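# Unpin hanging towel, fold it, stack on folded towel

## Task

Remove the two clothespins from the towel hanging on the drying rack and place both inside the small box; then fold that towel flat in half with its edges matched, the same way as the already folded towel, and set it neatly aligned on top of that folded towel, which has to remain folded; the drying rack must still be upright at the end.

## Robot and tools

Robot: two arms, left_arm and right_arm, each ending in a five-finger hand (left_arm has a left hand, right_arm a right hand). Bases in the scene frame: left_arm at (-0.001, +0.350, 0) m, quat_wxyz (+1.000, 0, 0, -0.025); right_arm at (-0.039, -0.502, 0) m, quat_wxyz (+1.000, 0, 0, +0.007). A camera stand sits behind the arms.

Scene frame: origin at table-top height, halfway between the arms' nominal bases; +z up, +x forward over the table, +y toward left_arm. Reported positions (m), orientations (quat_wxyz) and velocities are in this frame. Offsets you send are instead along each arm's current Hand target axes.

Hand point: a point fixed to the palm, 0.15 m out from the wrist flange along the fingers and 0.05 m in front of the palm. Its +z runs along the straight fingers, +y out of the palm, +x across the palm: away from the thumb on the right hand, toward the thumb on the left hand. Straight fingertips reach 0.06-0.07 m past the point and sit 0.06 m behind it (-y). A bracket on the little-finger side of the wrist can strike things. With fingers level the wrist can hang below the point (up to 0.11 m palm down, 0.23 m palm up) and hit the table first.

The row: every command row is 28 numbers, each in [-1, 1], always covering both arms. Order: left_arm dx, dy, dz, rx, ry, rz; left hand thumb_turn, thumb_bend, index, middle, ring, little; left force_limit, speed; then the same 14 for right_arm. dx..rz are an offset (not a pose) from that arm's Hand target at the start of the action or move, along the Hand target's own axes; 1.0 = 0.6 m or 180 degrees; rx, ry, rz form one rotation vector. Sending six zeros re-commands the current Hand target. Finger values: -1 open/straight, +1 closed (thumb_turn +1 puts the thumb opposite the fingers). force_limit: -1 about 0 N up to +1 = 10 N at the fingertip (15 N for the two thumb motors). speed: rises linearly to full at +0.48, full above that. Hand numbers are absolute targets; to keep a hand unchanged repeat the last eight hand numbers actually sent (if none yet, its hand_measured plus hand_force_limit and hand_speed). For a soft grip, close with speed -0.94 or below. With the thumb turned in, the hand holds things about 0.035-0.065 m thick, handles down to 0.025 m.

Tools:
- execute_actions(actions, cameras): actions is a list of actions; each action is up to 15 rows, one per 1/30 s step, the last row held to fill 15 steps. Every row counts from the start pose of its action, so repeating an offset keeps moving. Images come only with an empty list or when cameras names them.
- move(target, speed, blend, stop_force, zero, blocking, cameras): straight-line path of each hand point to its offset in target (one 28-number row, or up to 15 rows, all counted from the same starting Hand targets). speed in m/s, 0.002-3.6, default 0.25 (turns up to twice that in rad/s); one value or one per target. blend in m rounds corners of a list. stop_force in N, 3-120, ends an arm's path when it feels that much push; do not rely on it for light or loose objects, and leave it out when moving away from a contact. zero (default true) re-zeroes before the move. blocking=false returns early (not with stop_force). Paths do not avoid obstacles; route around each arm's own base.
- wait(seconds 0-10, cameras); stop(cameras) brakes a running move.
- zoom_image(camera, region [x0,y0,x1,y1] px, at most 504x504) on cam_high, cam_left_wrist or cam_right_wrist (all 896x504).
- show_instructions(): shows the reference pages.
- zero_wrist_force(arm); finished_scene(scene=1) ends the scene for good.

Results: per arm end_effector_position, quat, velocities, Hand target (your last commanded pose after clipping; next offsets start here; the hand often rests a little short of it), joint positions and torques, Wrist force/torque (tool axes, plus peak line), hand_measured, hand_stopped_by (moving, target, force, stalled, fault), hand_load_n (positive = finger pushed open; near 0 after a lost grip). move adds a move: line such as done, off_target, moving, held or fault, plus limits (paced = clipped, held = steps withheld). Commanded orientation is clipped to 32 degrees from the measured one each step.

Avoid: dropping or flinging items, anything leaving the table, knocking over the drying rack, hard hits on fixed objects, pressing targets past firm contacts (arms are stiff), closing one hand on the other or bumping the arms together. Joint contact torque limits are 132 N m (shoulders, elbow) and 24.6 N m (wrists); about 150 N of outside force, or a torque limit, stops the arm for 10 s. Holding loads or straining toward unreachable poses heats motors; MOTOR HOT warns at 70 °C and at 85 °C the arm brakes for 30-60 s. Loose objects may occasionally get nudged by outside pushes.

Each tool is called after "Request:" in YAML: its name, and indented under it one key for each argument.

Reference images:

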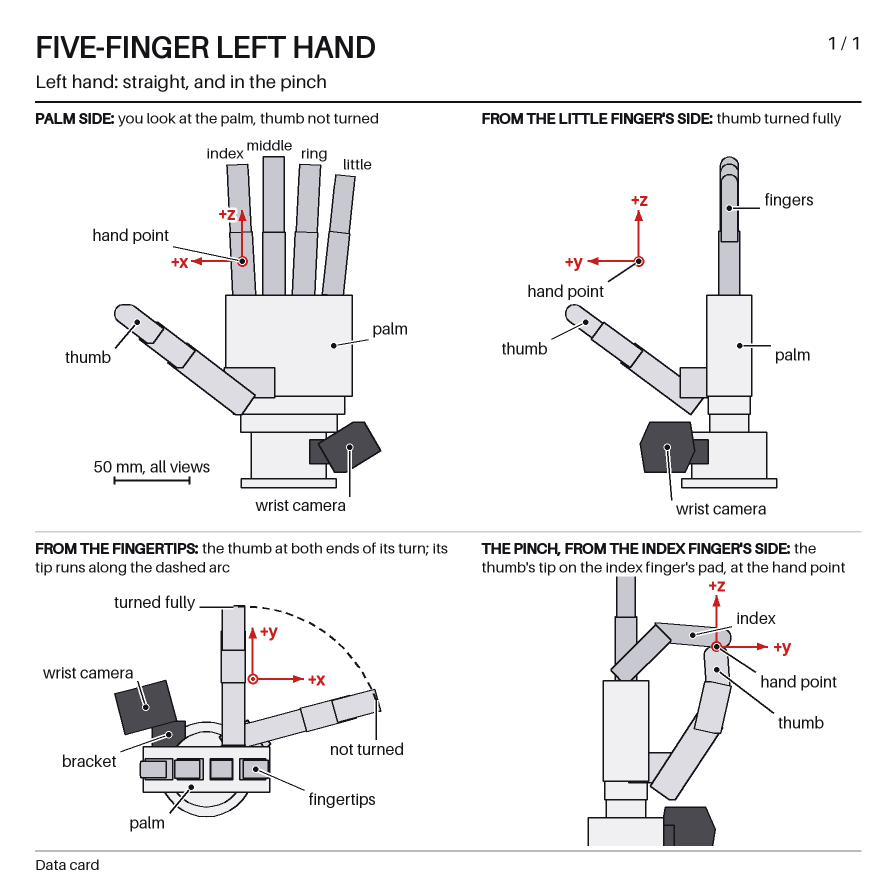

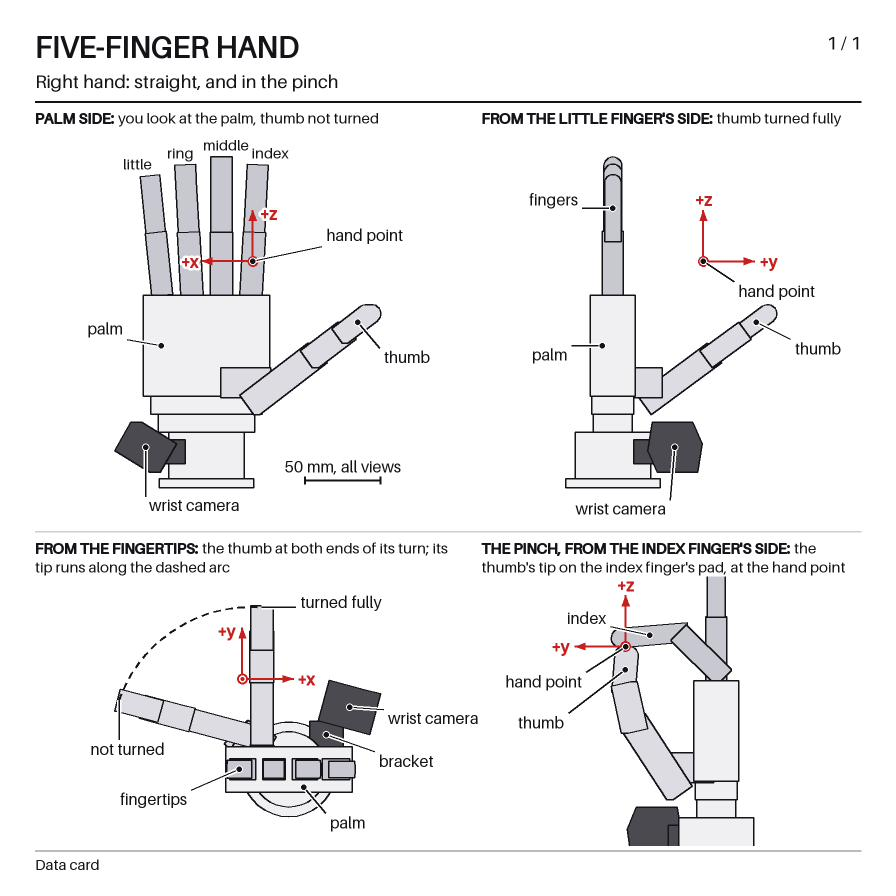

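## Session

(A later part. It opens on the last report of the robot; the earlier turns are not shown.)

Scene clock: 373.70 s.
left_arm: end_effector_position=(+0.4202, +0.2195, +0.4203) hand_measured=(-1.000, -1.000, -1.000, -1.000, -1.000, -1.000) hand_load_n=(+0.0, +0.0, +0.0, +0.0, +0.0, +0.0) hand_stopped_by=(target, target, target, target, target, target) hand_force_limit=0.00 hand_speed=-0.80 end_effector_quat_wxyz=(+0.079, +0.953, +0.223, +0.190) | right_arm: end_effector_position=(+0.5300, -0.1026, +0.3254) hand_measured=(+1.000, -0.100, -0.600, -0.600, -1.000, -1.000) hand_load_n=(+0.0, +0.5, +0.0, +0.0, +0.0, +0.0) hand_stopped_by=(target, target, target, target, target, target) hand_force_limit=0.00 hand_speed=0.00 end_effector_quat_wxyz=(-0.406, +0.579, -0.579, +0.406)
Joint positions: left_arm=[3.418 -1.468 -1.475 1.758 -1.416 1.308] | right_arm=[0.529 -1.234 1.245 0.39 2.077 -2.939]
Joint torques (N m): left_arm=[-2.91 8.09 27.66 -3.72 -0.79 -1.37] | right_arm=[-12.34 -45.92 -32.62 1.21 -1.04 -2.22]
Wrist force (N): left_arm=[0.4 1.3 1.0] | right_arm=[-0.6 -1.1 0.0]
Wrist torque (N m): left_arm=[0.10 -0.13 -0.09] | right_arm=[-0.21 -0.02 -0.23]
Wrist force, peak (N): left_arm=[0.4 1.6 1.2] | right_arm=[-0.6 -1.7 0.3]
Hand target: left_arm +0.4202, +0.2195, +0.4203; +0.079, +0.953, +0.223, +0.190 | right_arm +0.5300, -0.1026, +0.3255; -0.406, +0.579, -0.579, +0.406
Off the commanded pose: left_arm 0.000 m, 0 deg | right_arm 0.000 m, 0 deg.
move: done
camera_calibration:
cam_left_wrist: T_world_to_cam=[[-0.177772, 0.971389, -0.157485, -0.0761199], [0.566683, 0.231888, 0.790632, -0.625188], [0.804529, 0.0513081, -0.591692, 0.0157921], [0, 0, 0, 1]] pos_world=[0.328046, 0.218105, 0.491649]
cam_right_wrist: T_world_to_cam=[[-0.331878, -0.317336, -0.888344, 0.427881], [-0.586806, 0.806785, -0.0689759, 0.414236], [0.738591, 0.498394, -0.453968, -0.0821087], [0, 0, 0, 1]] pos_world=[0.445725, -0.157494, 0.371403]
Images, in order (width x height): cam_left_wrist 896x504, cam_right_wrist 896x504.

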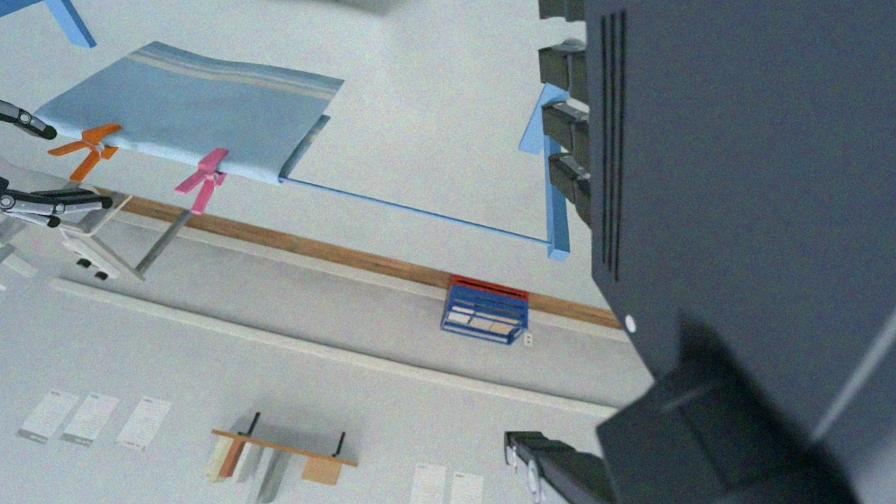

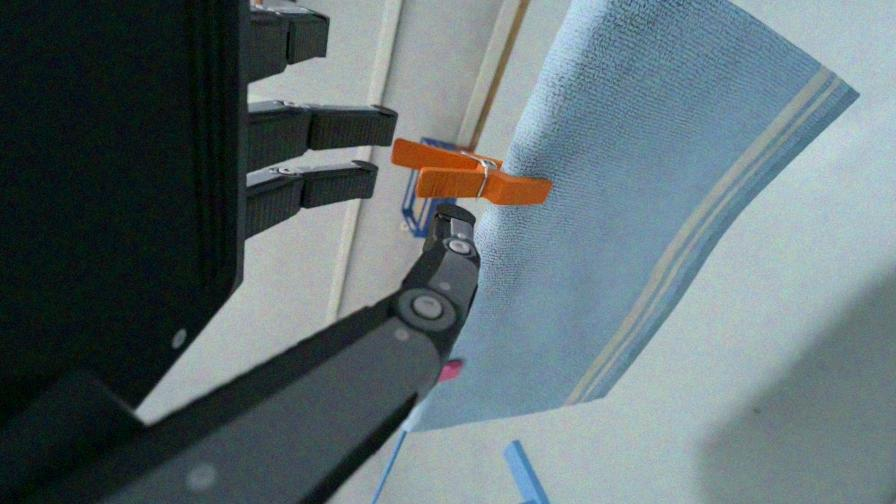

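Request:
move:
  target: [0,0,0,0,0,0,-1,-1,-1,-1,-1,-1,0,-0.8,0,-0.0051,0.0141,0,0,0,1,-0.1,-0.6,-0.6,-1,-1,0,0]
  speed: 0.03
  cameras: ["cam_left_wrist","cam_right_wrist"]

Request:
zoom_image:
  camera: "cam_right_wrist"
  region: [340, 80, 660, 340]

Request:
zoom_image:
  camera: "cam_left_wrist"
  region: [0, 80, 180, 230]

Scene clock: 382.13 s.
left_arm: end_effector_position=(+0.4202, +0.2195, +0.4203) hand_measured=(-1.000, -1.000, -1.000, -1.000, -1.000, -1.000) hand_load_n=(+0.0, +0.0, +0.0, +0.0, +0.0, +0.0) hand_stopped_by=(target, target, target, target, target, target) hand_force_limit=0.00 hand_speed=-0.80 end_effector_quat_wxyz=(+0.079, +0.953, +0.223, +0.190) | right_arm: end_effector_position=(+0.5391, -0.1027, +0.3254) hand_measured=(+1.000, -0.100, -0.600, -0.600, -1.000, -1.000) hand_load_n=(+0.0, +0.0, +0.0, +0.0, +0.0, +0.0) hand_stopped_by=(target, target, target, target, target, target) hand_force_limit=0.00 hand_speed=0.00 end_effector_quat_wxyz=(-0.406, +0.579, -0.579, +0.406)
Joint positions: left_arm=[3.418 -1.468 -1.475 1.758 -1.416 1.308] | right_arm=[0.519 -1.218 1.223 0.394 2.069 -2.943]
Joint torques (N m): left_arm=[-6.68 6.04 27.32 -3.61 -0.77 -1.16] | right_arm=[6.91 -48.49 -15.52 0.68 0.95 -1.03]
Wrist force (N): left_arm=[0.3 1.2 1.1] | right_arm=[-0.3 -1.0 0.4]
Wrist torque (N m): left_arm=[0.08 -0.11 -0.09] | right_arm=[-0.23 -0.08 -0.06]
Wrist force, peak (N): left_arm=[0.5 1.5 1.3] | right_arm=[-0.8 -1.4 0.5]
Hand target: left_arm +0.4202, +0.2195, +0.4203; +0.079, +0.953, +0.223, +0.190 | right_arm +0.5390, -0.1026, +0.3254; -0.406, +0.579, -0.579, +0.406
Off the commanded pose: left_arm 0.000 m, 0 deg | right_arm 0.000 m, 0 deg.
move: done
camera_calibration:
cam_left_wrist: T_world_to_cam=[[-0.177772, 0.971389, -0.157485, -0.0761199], [0.566683, 0.231888, 0.790632, -0.625188], [0.804529, 0.0513081, -0.591692, 0.0157921], [0, 0, 0, 1]] pos_world=[0.328046, 0.218105, 0.491649]
cam_right_wrist: T_world_to_cam=[[-0.331961, -0.317354, -0.888306, 0.430891], [-0.586698, 0.80686, -0.0690075, 0.419631], [0.738639, 0.49826, -0.454037, -0.0887983], [0, 0, 0, 1]] pos_world=[0.454825, -0.157594, 0.371403]
Images, in order (width x height): cam_left_wrist 896x504, cam_right_wrist 896x504.

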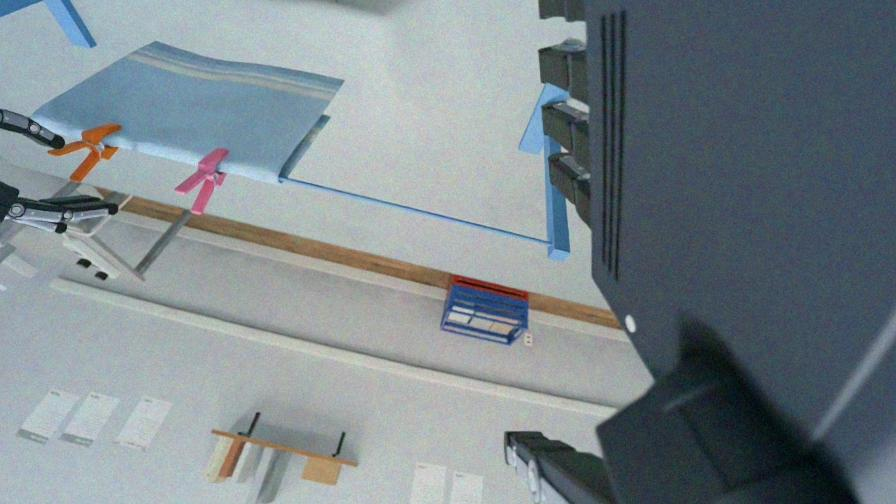

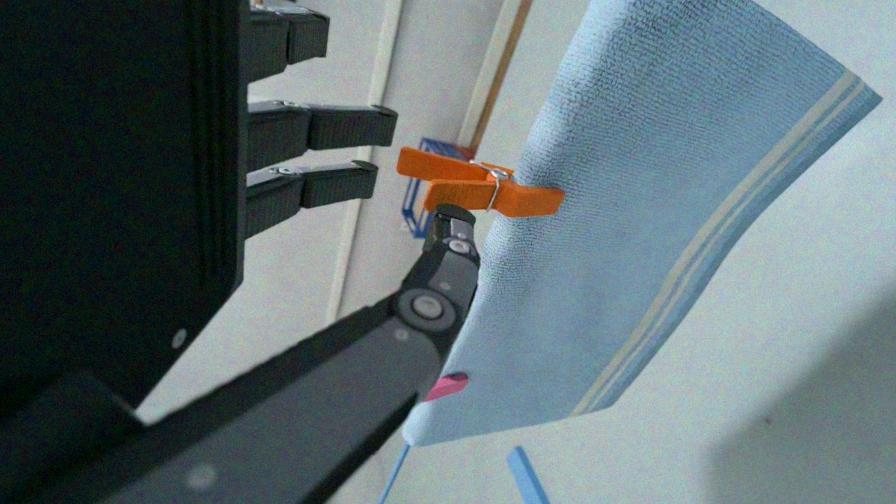

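Scaled by 1.575 from the camera's 896x504 image, which has a finer 1280x720 frame.

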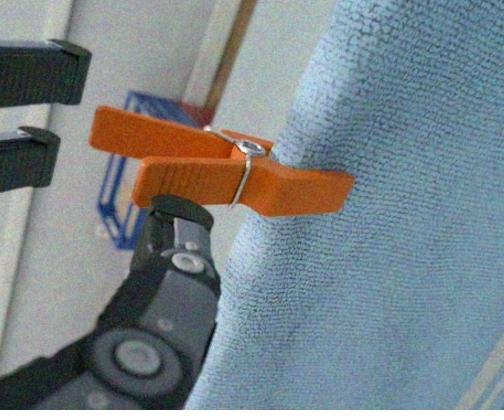

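Scaled by 2.800 from the camera's 896x504 image, which has a finer 1280x720 frame.

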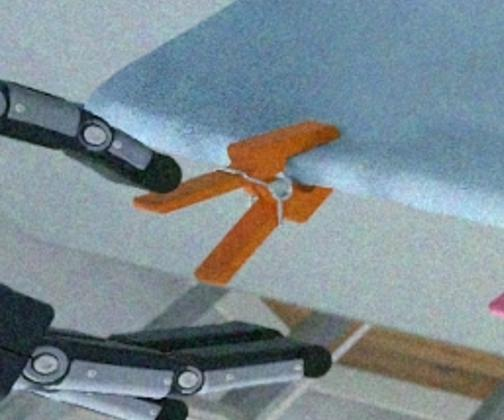

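Request:
move:
  target: [0,0,0,0,0,0,-1,-1,-1,-1,-1,-1,0,-0.8,0,0,0,0,0,0,1,-0.1,-0.6,-0.15,-1,-1,0.6,-0.7]
  speed: 0.03
  cameras: ["cam_left_wrist","cam_right_wrist"]

Request:
zoom_image:
  camera: "cam_right_wrist"
  region: [340, 80, 660, 340]

Request:
zoom_image:
  camera: "cam_left_wrist"
  region: [0, 80, 180, 230]

Scene clock: 387.40 s.
left_arm: end_effector_position=(+0.4202, +0.2195, +0.4203) hand_measured=(-1.000, -1.000, -1.000, -1.000, -1.000, -1.000) hand_load_n=(+0.0, +0.0, +0.0, +0.0, +0.0, +0.0) hand_stopped_by=(target, target, target, target, target, target) hand_force_limit=0.00 hand_speed=-0.80 end_effector_quat_wxyz=(+0.079, +0.953, +0.223, +0.190) | right_arm: end_effector_position=(+0.5390, -0.1026, +0.3255) hand_measured=(+1.000, -0.102, -0.600, -0.154, -1.000, -1.000) hand_load_n=(+1.0, +6.5, +0.0, +8.0, +0.0, +0.0) hand_stopped_by=(target, target, target, force, target, target) hand_force_limit=0.60 hand_speed=-0.70 end_effector_quat_wxyz=(-0.406, +0.579, -0.579, +0.406)
Joint positions: left_arm=[3.418 -1.468 -1.475 1.758 -1.416 1.308] | right_arm=[0.519 -1.218 1.223 0.394 2.069 -2.943]
Joint torques (N m): left_arm=[-5.99 8.04 27.75 -3.77 -0.6 -1.15] | right_arm=[11 -46.29 -17.08 -1.38 1.63 2.01]
Wrist force (N): left_arm=[0.2 1.1 1.4] | right_arm=[-0.5 -2.3 1.0]
Wrist torque (N m): left_arm=[0.03 -0.09 -0.10] | right_arm=[-0.20 -0.05 -0.11]
Wrist force, peak (N): left_arm=[0.5 1.5 1.1] | right_arm=[-0.6 -3.2 0.4]
Hand target: left_arm +0.4202, +0.2195, +0.4203; +0.079, +0.953, +0.223, +0.190 | right_arm +0.5390, -0.1026, +0.3254; -0.406, +0.579, -0.579, +0.406
Off the commanded pose: left_arm 0.000 m, 0 deg | right_arm 0.000 m, 0 deg.
move: done
camera_calibration:
cam_left_wrist: T_world_to_cam=[[-0.177772, 0.971389, -0.157485, -0.0761199], [0.566683, 0.231888, 0.790632, -0.625188], [0.804529, 0.0513081, -0.591692, 0.0157921], [0, 0, 0, 1]] pos_world=[0.328046, 0.218105, 0.491649]
cam_right_wrist: T_world_to_cam=[[-0.331853, -0.31732, -0.888359, 0.430865], [-0.586763, 0.806814, -0.0690024, 0.419512], [0.738636, 0.498357, -0.453935, -0.0887947], [0, 0, 0, 1]] pos_world=[0.454725, -0.157494, 0.371403]
Images, in order (width x height): cam_left_wrist 896x504, cam_right_wrist 896x504.

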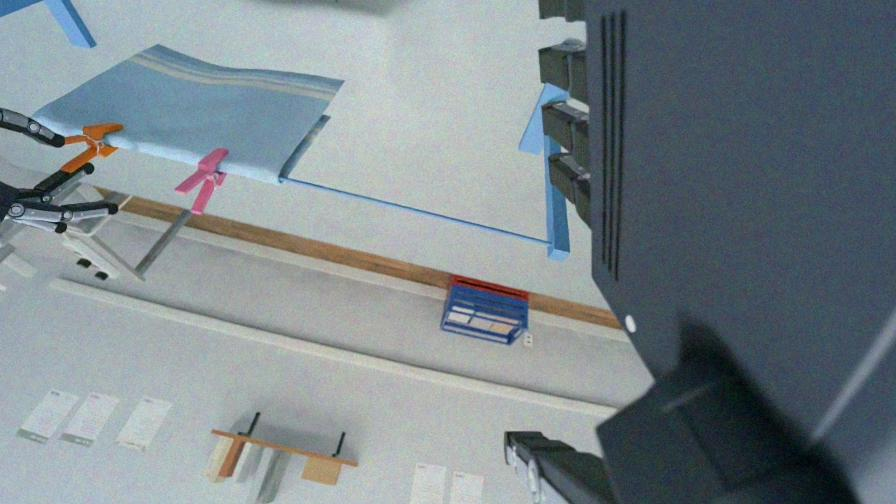

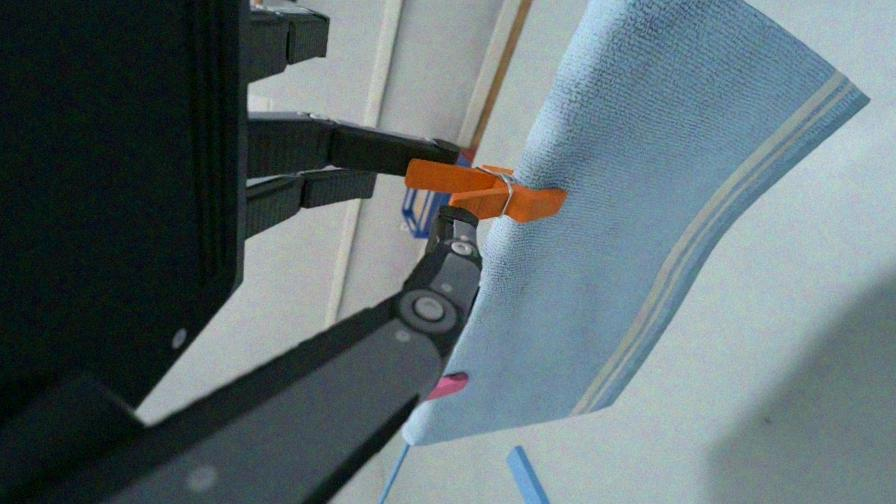

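Scaled by 1.575 from the camera's 896x504 image, which has a finer 1280x720 frame.

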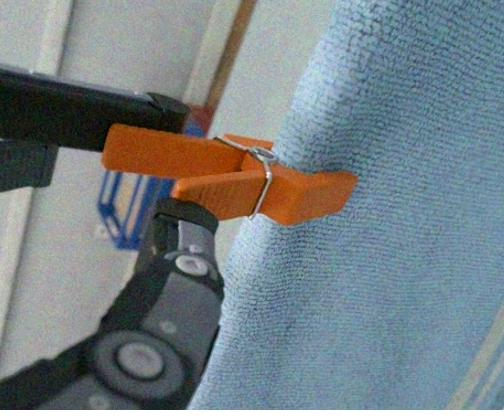

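Scaled by 2.800 from the camera's 896x504 image, which has a finer 1280x720 frame.

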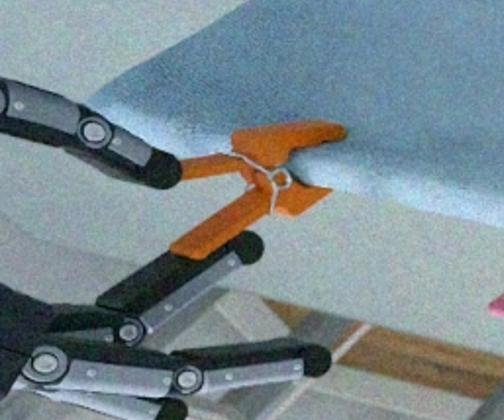

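Request:
move:
  target: [0,0,0,0,0,0,-1,-1,-1,-1,-1,-1,0,-0.8,0,0,0,0,0,0,1,-0.1,-0.6,0.0,-1,-1,1,-0.8]
  speed: 0.03
  cameras: ["cam_left_wrist","cam_right_wrist"]

Request:
zoom_image:
  camera: "cam_right_wrist"
  region: [340, 80, 660, 340]

Request:
zoom_image:
  camera: "cam_left_wrist"
  region: [0, 80, 180, 230]

Scene clock: 392.10 s.
left_arm: end_effector_position=(+0.4202, +0.2195, +0.4203) hand_measured=(-1.000, -1.000, -1.000, -1.000, -1.000, -1.000) hand_load_n=(+0.0, +0.0, +0.0, +0.0, +0.0, +0.0) hand_stopped_by=(target, target, target, target, target, target) hand_force_limit=0.00 hand_speed=-0.80 end_effector_quat_wxyz=(+0.079, +0.953, +0.223, +0.190) | right_arm: end_effector_position=(+0.5390, -0.1026, +0.3254) hand_measured=(+1.000, -0.102, -0.600, -0.140, -1.000, -1.000) hand_load_n=(+1.0, +6.5, +0.0, +10.5, +0.0, +0.0) hand_stopped_by=(target, target, target, force, target, target) hand_force_limit=1.00 hand_speed=-0.80 end_effector_quat_wxyz=(-0.406, +0.579, -0.579, +0.406)
Joint positions: left_arm=[3.418 -1.468 -1.475 1.758 -1.416 1.308] | right_arm=[0.519 -1.218 1.223 0.394 2.069 -2.943]
Joint torques (N m): left_arm=[-6.61 8.86 27.49 -3.58 -0.83 -1.13] | right_arm=[11.51 -32.87 -23.95 -1.56 1.38 1.83]
Wrist force (N): left_arm=[0.5 1.3 1.0] | right_arm=[-0.4 -2.8 1.7]
Wrist torque (N m): left_arm=[0.11 -0.13 -0.08] | right_arm=[-0.17 -0.08 -0.11]
Wrist force, peak (N): left_arm=[0.5 1.6 1.0] | right_arm=[-0.2 -2.9 1.9]
Hand target: left_arm +0.4202, +0.2195, +0.4203; +0.079, +0.953, +0.223, +0.190 | right_arm +0.5390, -0.1026, +0.3254; -0.406, +0.579, -0.579, +0.406
Off the commanded pose: left_arm 0.000 m, 0 deg | right_arm 0.000 m, 0 deg.
move: done
camera_calibration:
cam_left_wrist: T_world_to_cam=[[-0.177772, 0.971389, -0.157485, -0.0761199], [0.566683, 0.231888, 0.790632, -0.625188], [0.804529, 0.0513081, -0.591692, 0.0157921], [0, 0, 0, 1]] pos_world=[0.328046, 0.218105, 0.491649]
cam_right_wrist: T_world_to_cam=[[-0.331853, -0.31732, -0.888359, 0.430865], [-0.586763, 0.806814, -0.0690024, 0.419512], [0.738636, 0.498357, -0.453935, -0.0887947], [0, 0, 0, 1]] pos_world=[0.454725, -0.157494, 0.371403]
Images, in order (width x height): cam_left_wrist 896x504, cam_right_wrist 896x504.

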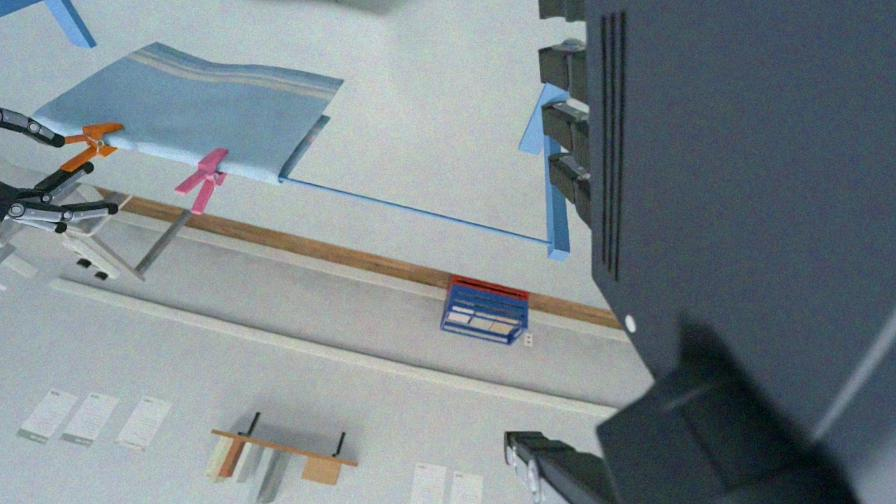

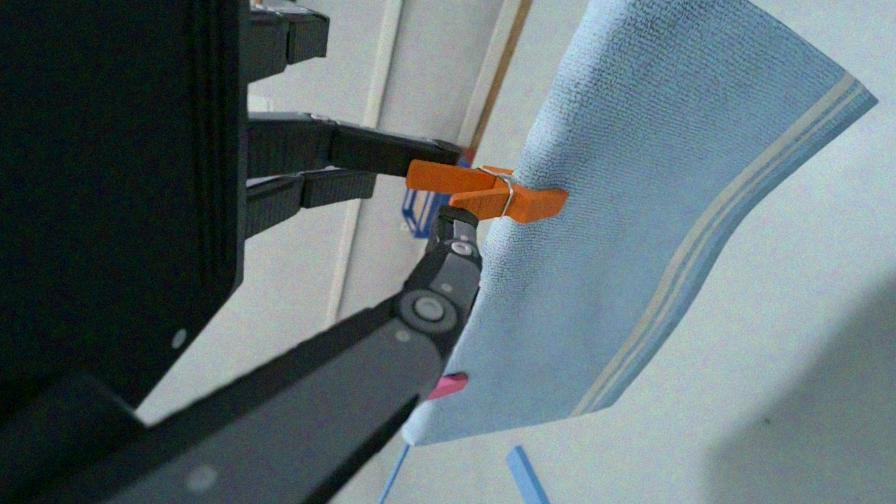

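Scaled by 1.575 from the camera's 896x504 image, which has a finer 1280x720 frame.

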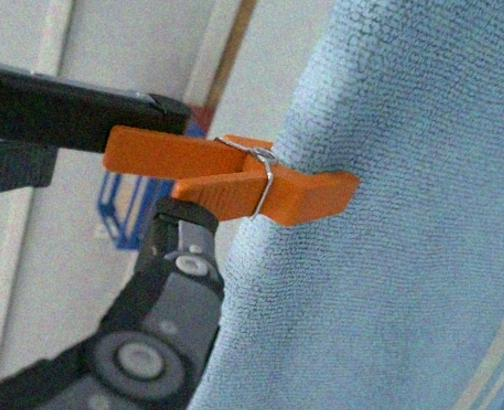

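Scaled by 2.800 from the camera's 896x504 image, which has a finer 1280x720 frame.

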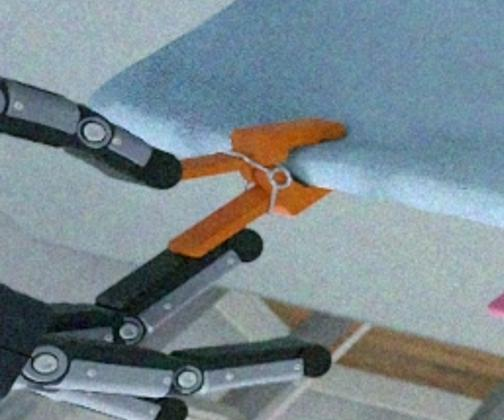

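Request:
move:
  target:
    - [0,0,0,0,0,0,-1,-1,-1,-1,-1,-1,0,-0.8,0,0,0,0,0,0,1,-0.1,-0.6,-0.35,-1,-1,0.6,-0.5]
    - [0,0,0,0,0,0,-1,-1,-1,-1,-1,-1,0,-0.8,0,-0.0031,-0.0011,0,0,0,1,0.0,-0.6,-0.35,-1,-1,0.6,-0.5]
    - [0,0,0,0,0,0,-1,-1,-1,-1,-1,-1,0,-0.8,0,-0.0031,-0.0011,0,0,0,1,0.0,-0.6,0.15,-1,-1,1,-0.75]
  speed: 0.03
  cameras: ["cam_left_wrist","cam_right_wrist"]

Request:
zoom_image:
  camera: "cam_right_wrist"
  region: [340, 80, 660, 340]

Request:
zoom_image:
  camera: "cam_left_wrist"
  region: [0, 80, 180, 230]

Scene clock: 404.23 s.
left_arm: end_effector_position=(+0.4202, +0.2195, +0.4203) hand_measured=(-1.000, -1.000, -1.000, -1.000, -1.000, -1.000) hand_load_n=(+0.0, +0.0, +0.0, +0.0, +0.0, +0.0) hand_stopped_by=(target, target, target, target, target, target) hand_force_limit=0.00 hand_speed=-0.80 end_effector_quat_wxyz=(+0.079, +0.953, +0.223, +0.190) | right_arm: end_effector_position=(+0.5390, -0.1026, +0.3274) hand_measured=(+1.000, +0.000, -0.600, +0.150, -1.000, -1.000) hand_load_n=(+0.0, +0.0, +0.0, +0.5, +0.0, +0.0) hand_stopped_by=(target, target, target, target, target, target) hand_force_limit=1.00 hand_speed=-0.75 end_effector_quat_wxyz=(-0.406, +0.579, -0.579, +0.406)
Joint positions: left_arm=[3.418 -1.468 -1.475 1.758 -1.416 1.308] | right_arm=[0.519 -1.218 1.218 0.399 2.069 -2.943]
Joint torques (N m): left_arm=[-4.9 9.24 27.51 -3.43 -0.99 -1.11] | right_arm=[-0.95 -33.41 -15.45 -1.58 -0.34 0.17]
Wrist force (N): left_arm=[0.4 1.0 0.8] | right_arm=[-0.3 -1.4 0.6]
Wrist torque (N m): left_arm=[0.06 -0.14 -0.08] | right_arm=[-0.23 -0.09 -0.07]
Wrist force, peak (N): left_arm=[0.4 1.6 1.1] | right_arm=[-0.5 -3.1 1.8]
Hand target: left_arm +0.4202, +0.2195, +0.4203; +0.079, +0.953, +0.223, +0.190 | right_arm +0.5390, -0.1026, +0.3274; -0.406, +0.579, -0.579, +0.406
Off the commanded pose: left_arm 0.000 m, 0 deg | right_arm 0.000 m, 0 deg.
move: done
camera_calibration:
cam_left_wrist: T_world_to_cam=[[-0.177772, 0.971389, -0.157485, -0.0761199], [0.566683, 0.231888, 0.790632, -0.625188], [0.804529, 0.0513081, -0.591692, 0.0157921], [0, 0, 0, 1]] pos_world=[0.328046, 0.218105, 0.491649]
cam_right_wrist: T_world_to_cam=[[-0.331878, -0.317336, -0.888344, 0.432645], [-0.586806, 0.806785, -0.0689759, 0.419655], [0.738591, 0.498394, -0.453968, -0.087848], [0, 0, 0, 1]] pos_world=[0.454725, -0.157494, 0.373403]
Images, in order (width x height): cam_left_wrist 896x504, cam_right_wrist 896x504.

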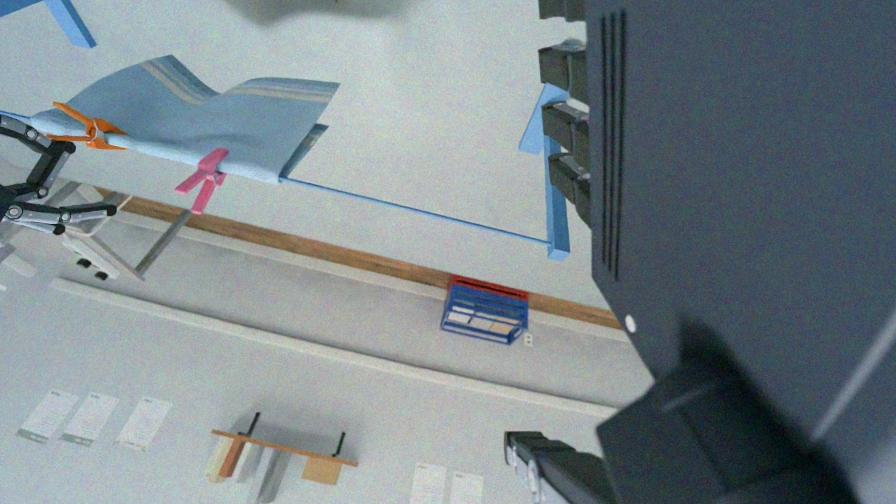

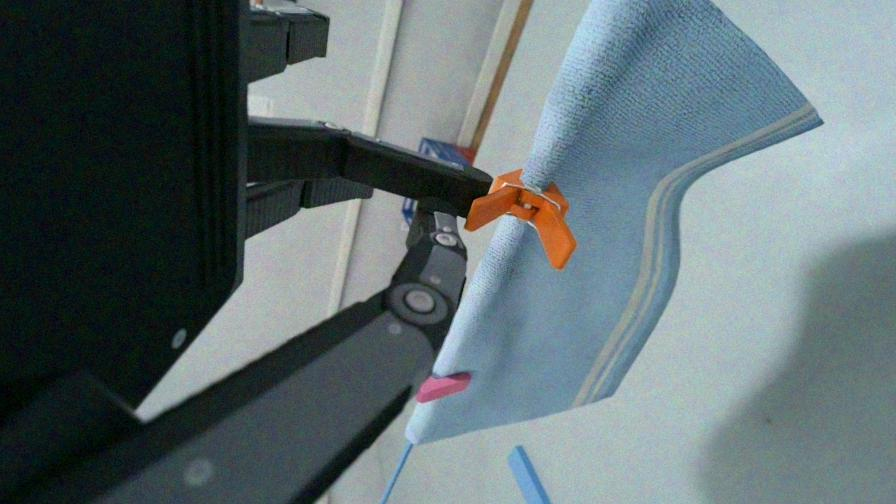

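Scaled by 1.575 from the camera's 896x504 image, which has a finer 1280x720 frame.

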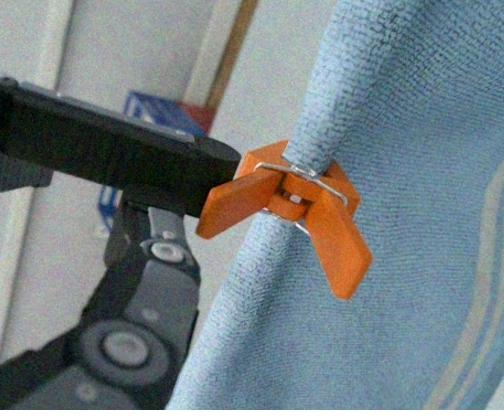

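Scaled by 2.800 from the camera's 896x504 image, which has a finer 1280x720 frame.

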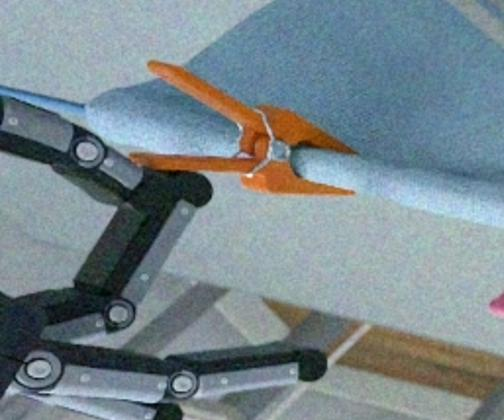

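Request:
move:
  target: [0,0,0,0,0,0,-1,-1,-1,-1,-1,-1,0,-0.8,0,0,0,0,0,0,1,0.0,-0.6,-0.7,-1,-1,1,-0.6]
  speed: 0.03
  cameras: ["all"]

Request:
zoom_image:
  camera: "cam_right_wrist"
  region: [340, 80, 660, 340]

Request:
zoom_image:
  camera: "cam_left_wrist"
  region: [0, 60, 240, 260]

Scene clock: 411.10 s.
left_arm: end_effector_position=(+0.4202, +0.2195, +0.4203) hand_measured=(-1.000, -1.000, -1.000, -1.000, -1.000, -1.000) hand_load_n=(+0.0, +0.0, +0.0, +0.0, +0.0, +0.0) hand_stopped_by=(target, target, target, target, target, target) hand_force_limit=0.00 hand_speed=-0.80 end_effector_quat_wxyz=(+0.079, +0.953, +0.223, +0.190) | right_arm: end_effector_position=(+0.5390, -0.1026, +0.3274) hand_measured=(+1.000, +0.000, -0.600, -0.700, -1.000, -1.000) hand_load_n=(+0.0, +0.0, +0.0, +0.0, +0.0, +0.0) hand_stopped_by=(target, target, target, target, target, target) hand_force_limit=1.00 hand_speed=-0.60 end_effector_quat_wxyz=(-0.406, +0.579, -0.579, +0.406)
Joint positions: left_arm=[3.418 -1.468 -1.475 1.758 -1.416 1.308] | right_arm=[0.519 -1.218 1.218 0.399 2.069 -2.943]
Joint torques (N m): left_arm=[-3.6 6.95 28.35 -3.04 -0.53 -1.13] | right_arm=[-7.57 -32.46 -18.04 -1.72 -0.11 -1.87]
Wrist force (N): left_arm=[0.5 1.2 1.0] | right_arm=[-0.3 -1.1 0.1]
Wrist torque (N m): left_arm=[0.08 -0.14 -0.08] | right_arm=[-0.23 -0.07 -0.07]
Wrist force, peak (N): left_arm=[0.5 1.3 1.3] | right_arm=[-0.4 -1.8 0.6]
Hand target: left_arm +0.4202, +0.2195, +0.4203; +0.079, +0.953, +0.223, +0.190 | right_arm +0.5390, -0.1026, +0.3274; -0.406, +0.579, -0.579, +0.406
Off the commanded pose: left_arm 0.000 m, 0 deg | right_arm 0.000 m, 0 deg.
move: done
camera_calibration:
cam_left_wrist: T_world_to_cam=[[-0.177772, 0.971389, -0.157485, -0.0761199], [0.566683, 0.231888, 0.790632, -0.625188], [0.804529, 0.0513081, -0.591692, 0.0157921], [0, 0, 0, 1]] pos_world=[0.328046, 0.218105, 0.491649]
cam_right_wrist: T_world_to_cam=[[-0.331853, -0.31732, -0.888359, 0.432642], [-0.586763, 0.806814, -0.0690024, 0.41965], [0.738636, 0.498357, -0.453935, -0.0878868], [0, 0, 0, 1]] pos_world=[0.454725, -0.157494, 0.373403]

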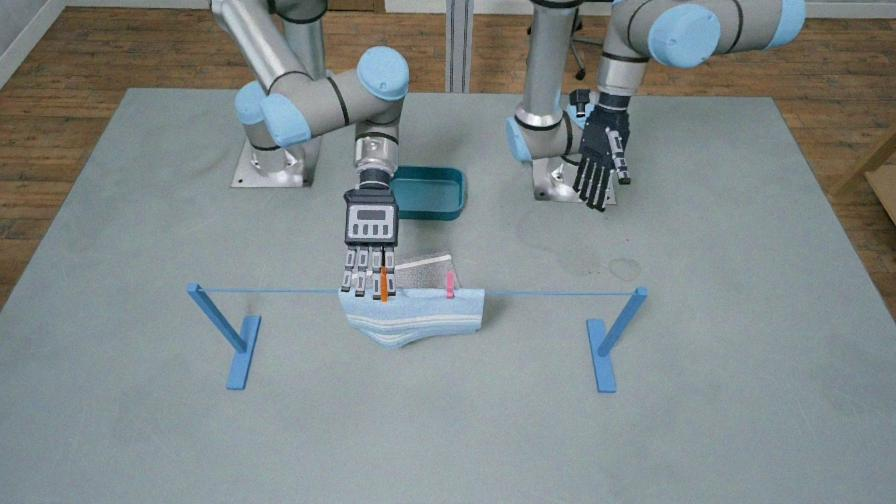

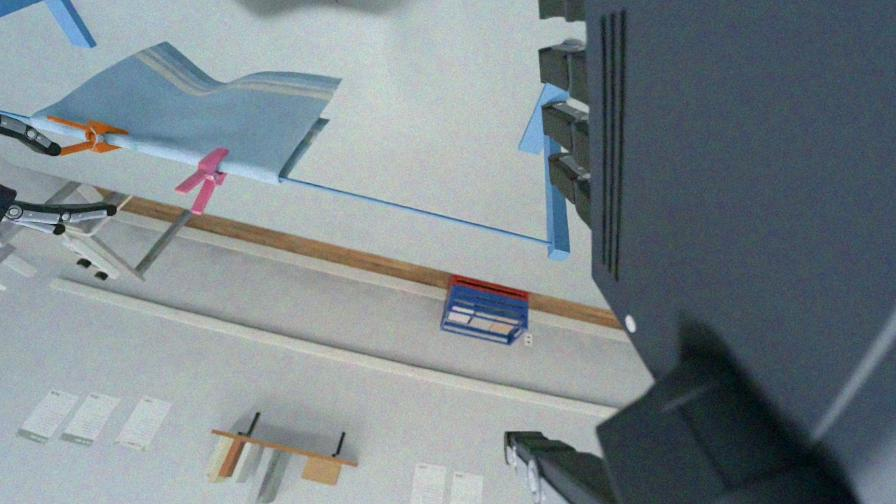

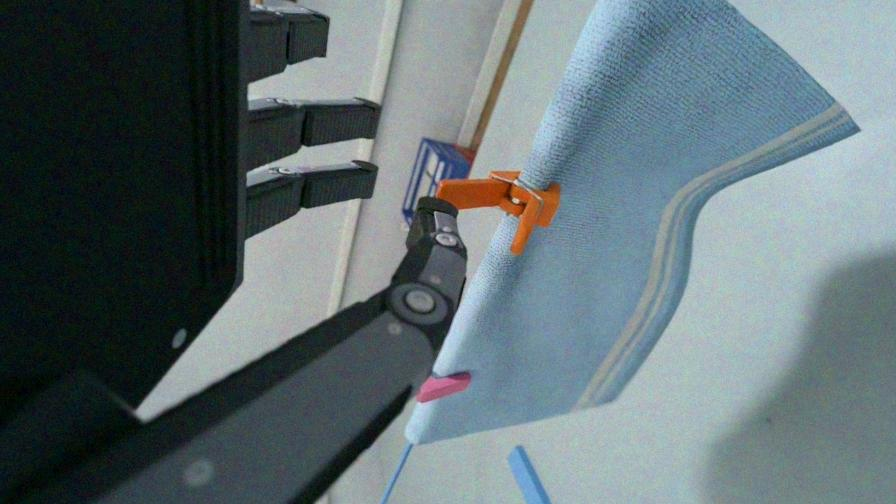

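Scaled by 1.575 from the camera's 896x504 image, which has a finer 1280x720 frame.

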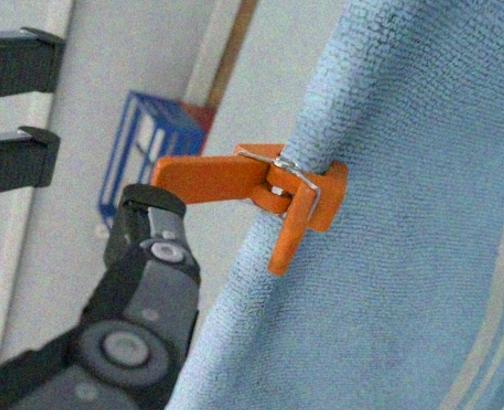

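Scaled by 2.100 from the camera's 896x504 image, which has a finer 1280x720 frame.

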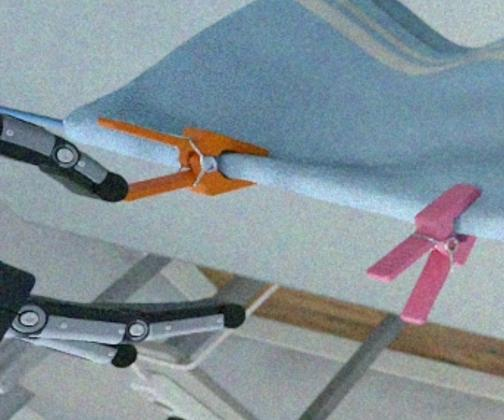

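Request:
move:
  target: [0,0,0,0,0,0,-1,-1,-1,-1,-1,-1,0,-0.8,0,0.0171,-0.047,0,0,0,1,0.0,-0.6,-0.7,-1,-1,1,-0.6]
  speed: 0.05
  cameras: ["all"]

Request:
zoom_image:
  camera: "cam_right_wrist"
  region: [340, 40, 660, 300]

Request:
zoom_image:
  camera: "cam_left_wrist"
  region: [0, 60, 240, 260]

Request:
zoom_image:
  camera: "cam_high"
  region: [320, 230, 520, 380]

Scene clock: 419.93 s.
left_arm: end_effector_position=(+0.4202, +0.2195, +0.4203) hand_measured=(-1.000, -1.000, -1.000, -1.000, -1.000, -1.000) hand_load_n=(+0.0, +0.0, +0.0, +0.0, +0.0, +0.0) hand_stopped_by=(target, target, target, target, target, target) hand_force_limit=0.00 hand_speed=-0.80 end_effector_quat_wxyz=(+0.079, +0.953, +0.223, +0.190) | right_arm: end_effector_position=(+0.5089, -0.1025, +0.3275) hand_measured=(+1.000, +0.000, -0.600, -0.700, -1.000, -1.000) hand_load_n=(+0.0, +0.0, +0.0, +0.0, -0.5, +0.0) hand_stopped_by=(target, target, target, target, target, target) hand_force_limit=1.00 hand_speed=-0.60 end_effector_quat_wxyz=(-0.406, +0.579, -0.579, +0.406)
Joint positions: left_arm=[3.418 -1.468 -1.475 1.758 -1.416 1.308] | right_arm=[0.552 -1.269 1.288 0.387 2.098 -2.928]
Joint torques (N m): left_arm=[-6.59 7.66 26.5 -2.95 -0.64 -1.28] | right_arm=[-12.07 -27.94 -34.09 -0.27 -1.09 -1.86]
Wrist force (N): left_arm=[0.3 1.1 1.1] | right_arm=[-0.9 -1.6 0.1]
Wrist torque (N m): left_arm=[0.06 -0.10 -0.09] | right_arm=[-0.26 0.04 -0.26]
Wrist force, peak (N): left_arm=[0.5 1.4 1.1] | right_arm=[-0.7 -1.6 0.5]
Hand target: left_arm +0.4202, +0.2195, +0.4203; +0.079, +0.953, +0.223, +0.190 | right_arm +0.5090, -0.1026, +0.3274; -0.406, +0.579, -0.579, +0.406
Off the commanded pose: left_arm 0.000 m, 0 deg | right_arm 0.000 m, 0 deg.
move: done
camera_calibration:
cam_left_wrist: T_world_to_cam=[[-0.177772, 0.971389, -0.157485, -0.0761199], [0.566683, 0.231888, 0.790632, -0.625188], [0.804529, 0.0513081, -0.591692, 0.0157921], [0, 0, 0, 1]] pos_world=[0.328046, 0.218105, 0.491649]
cam_right_wrist: T_world_to_cam=[[-0.331684, -0.3171, -0.888501, 0.422701], [-0.586778, 0.806812, -0.0688978, 0.401875], [0.7387, 0.4985, -0.453674, -0.0658052], [0, 0, 0, 1]] pos_world=[0.424625, -0.157395, 0.373404]

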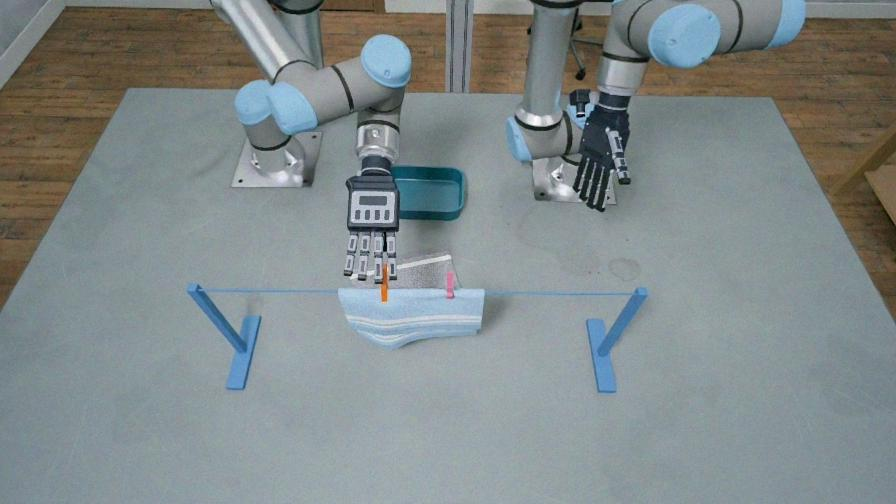

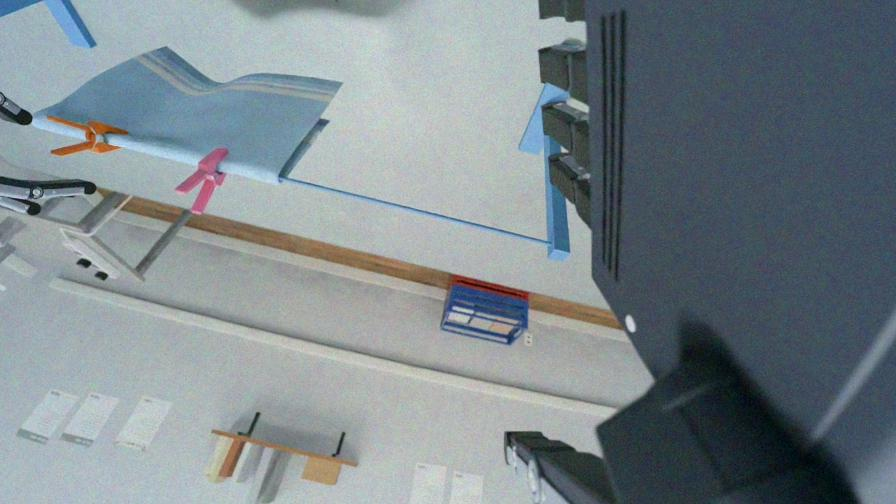

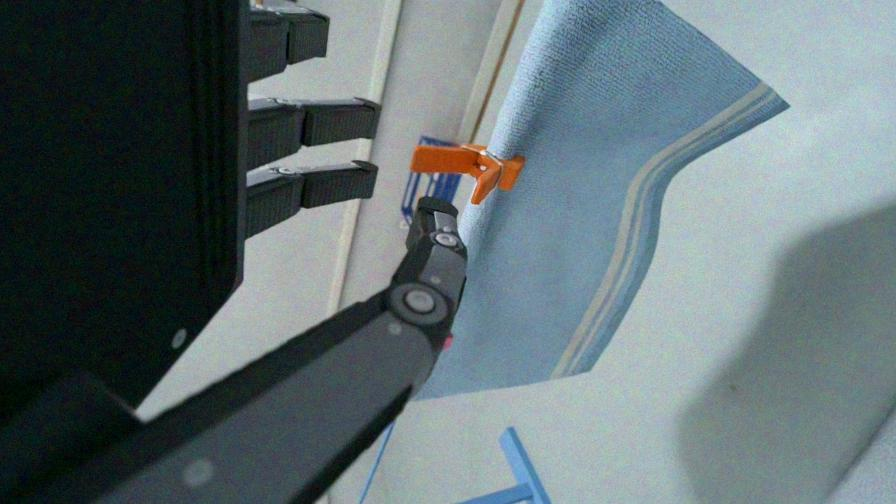

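Scaled by 1.575 from the camera's 896x504 image, which has a finer 1280x720 frame.

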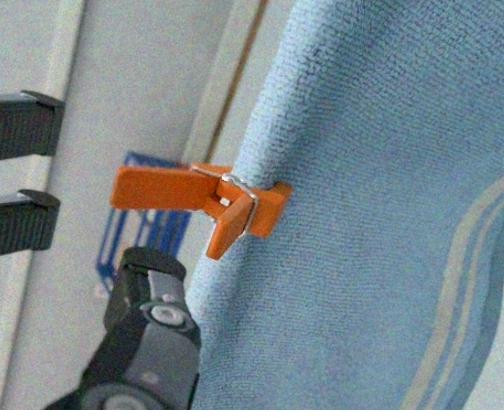

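Scaled by 2.100 from the camera's 896x504 image, which has a finer 1280x720 frame.

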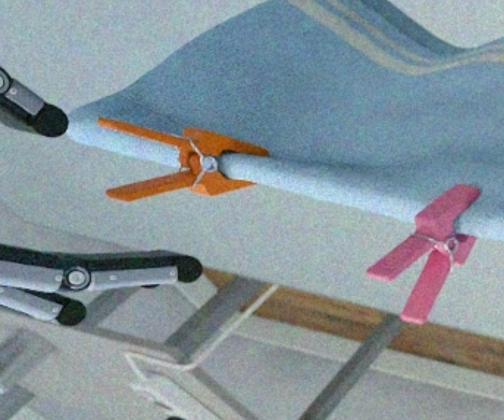

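Scaled by 2.520 from the camera's 896x504 image, which has a finer 1280x720 frame.

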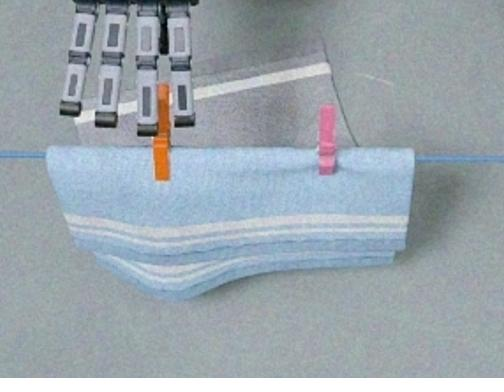

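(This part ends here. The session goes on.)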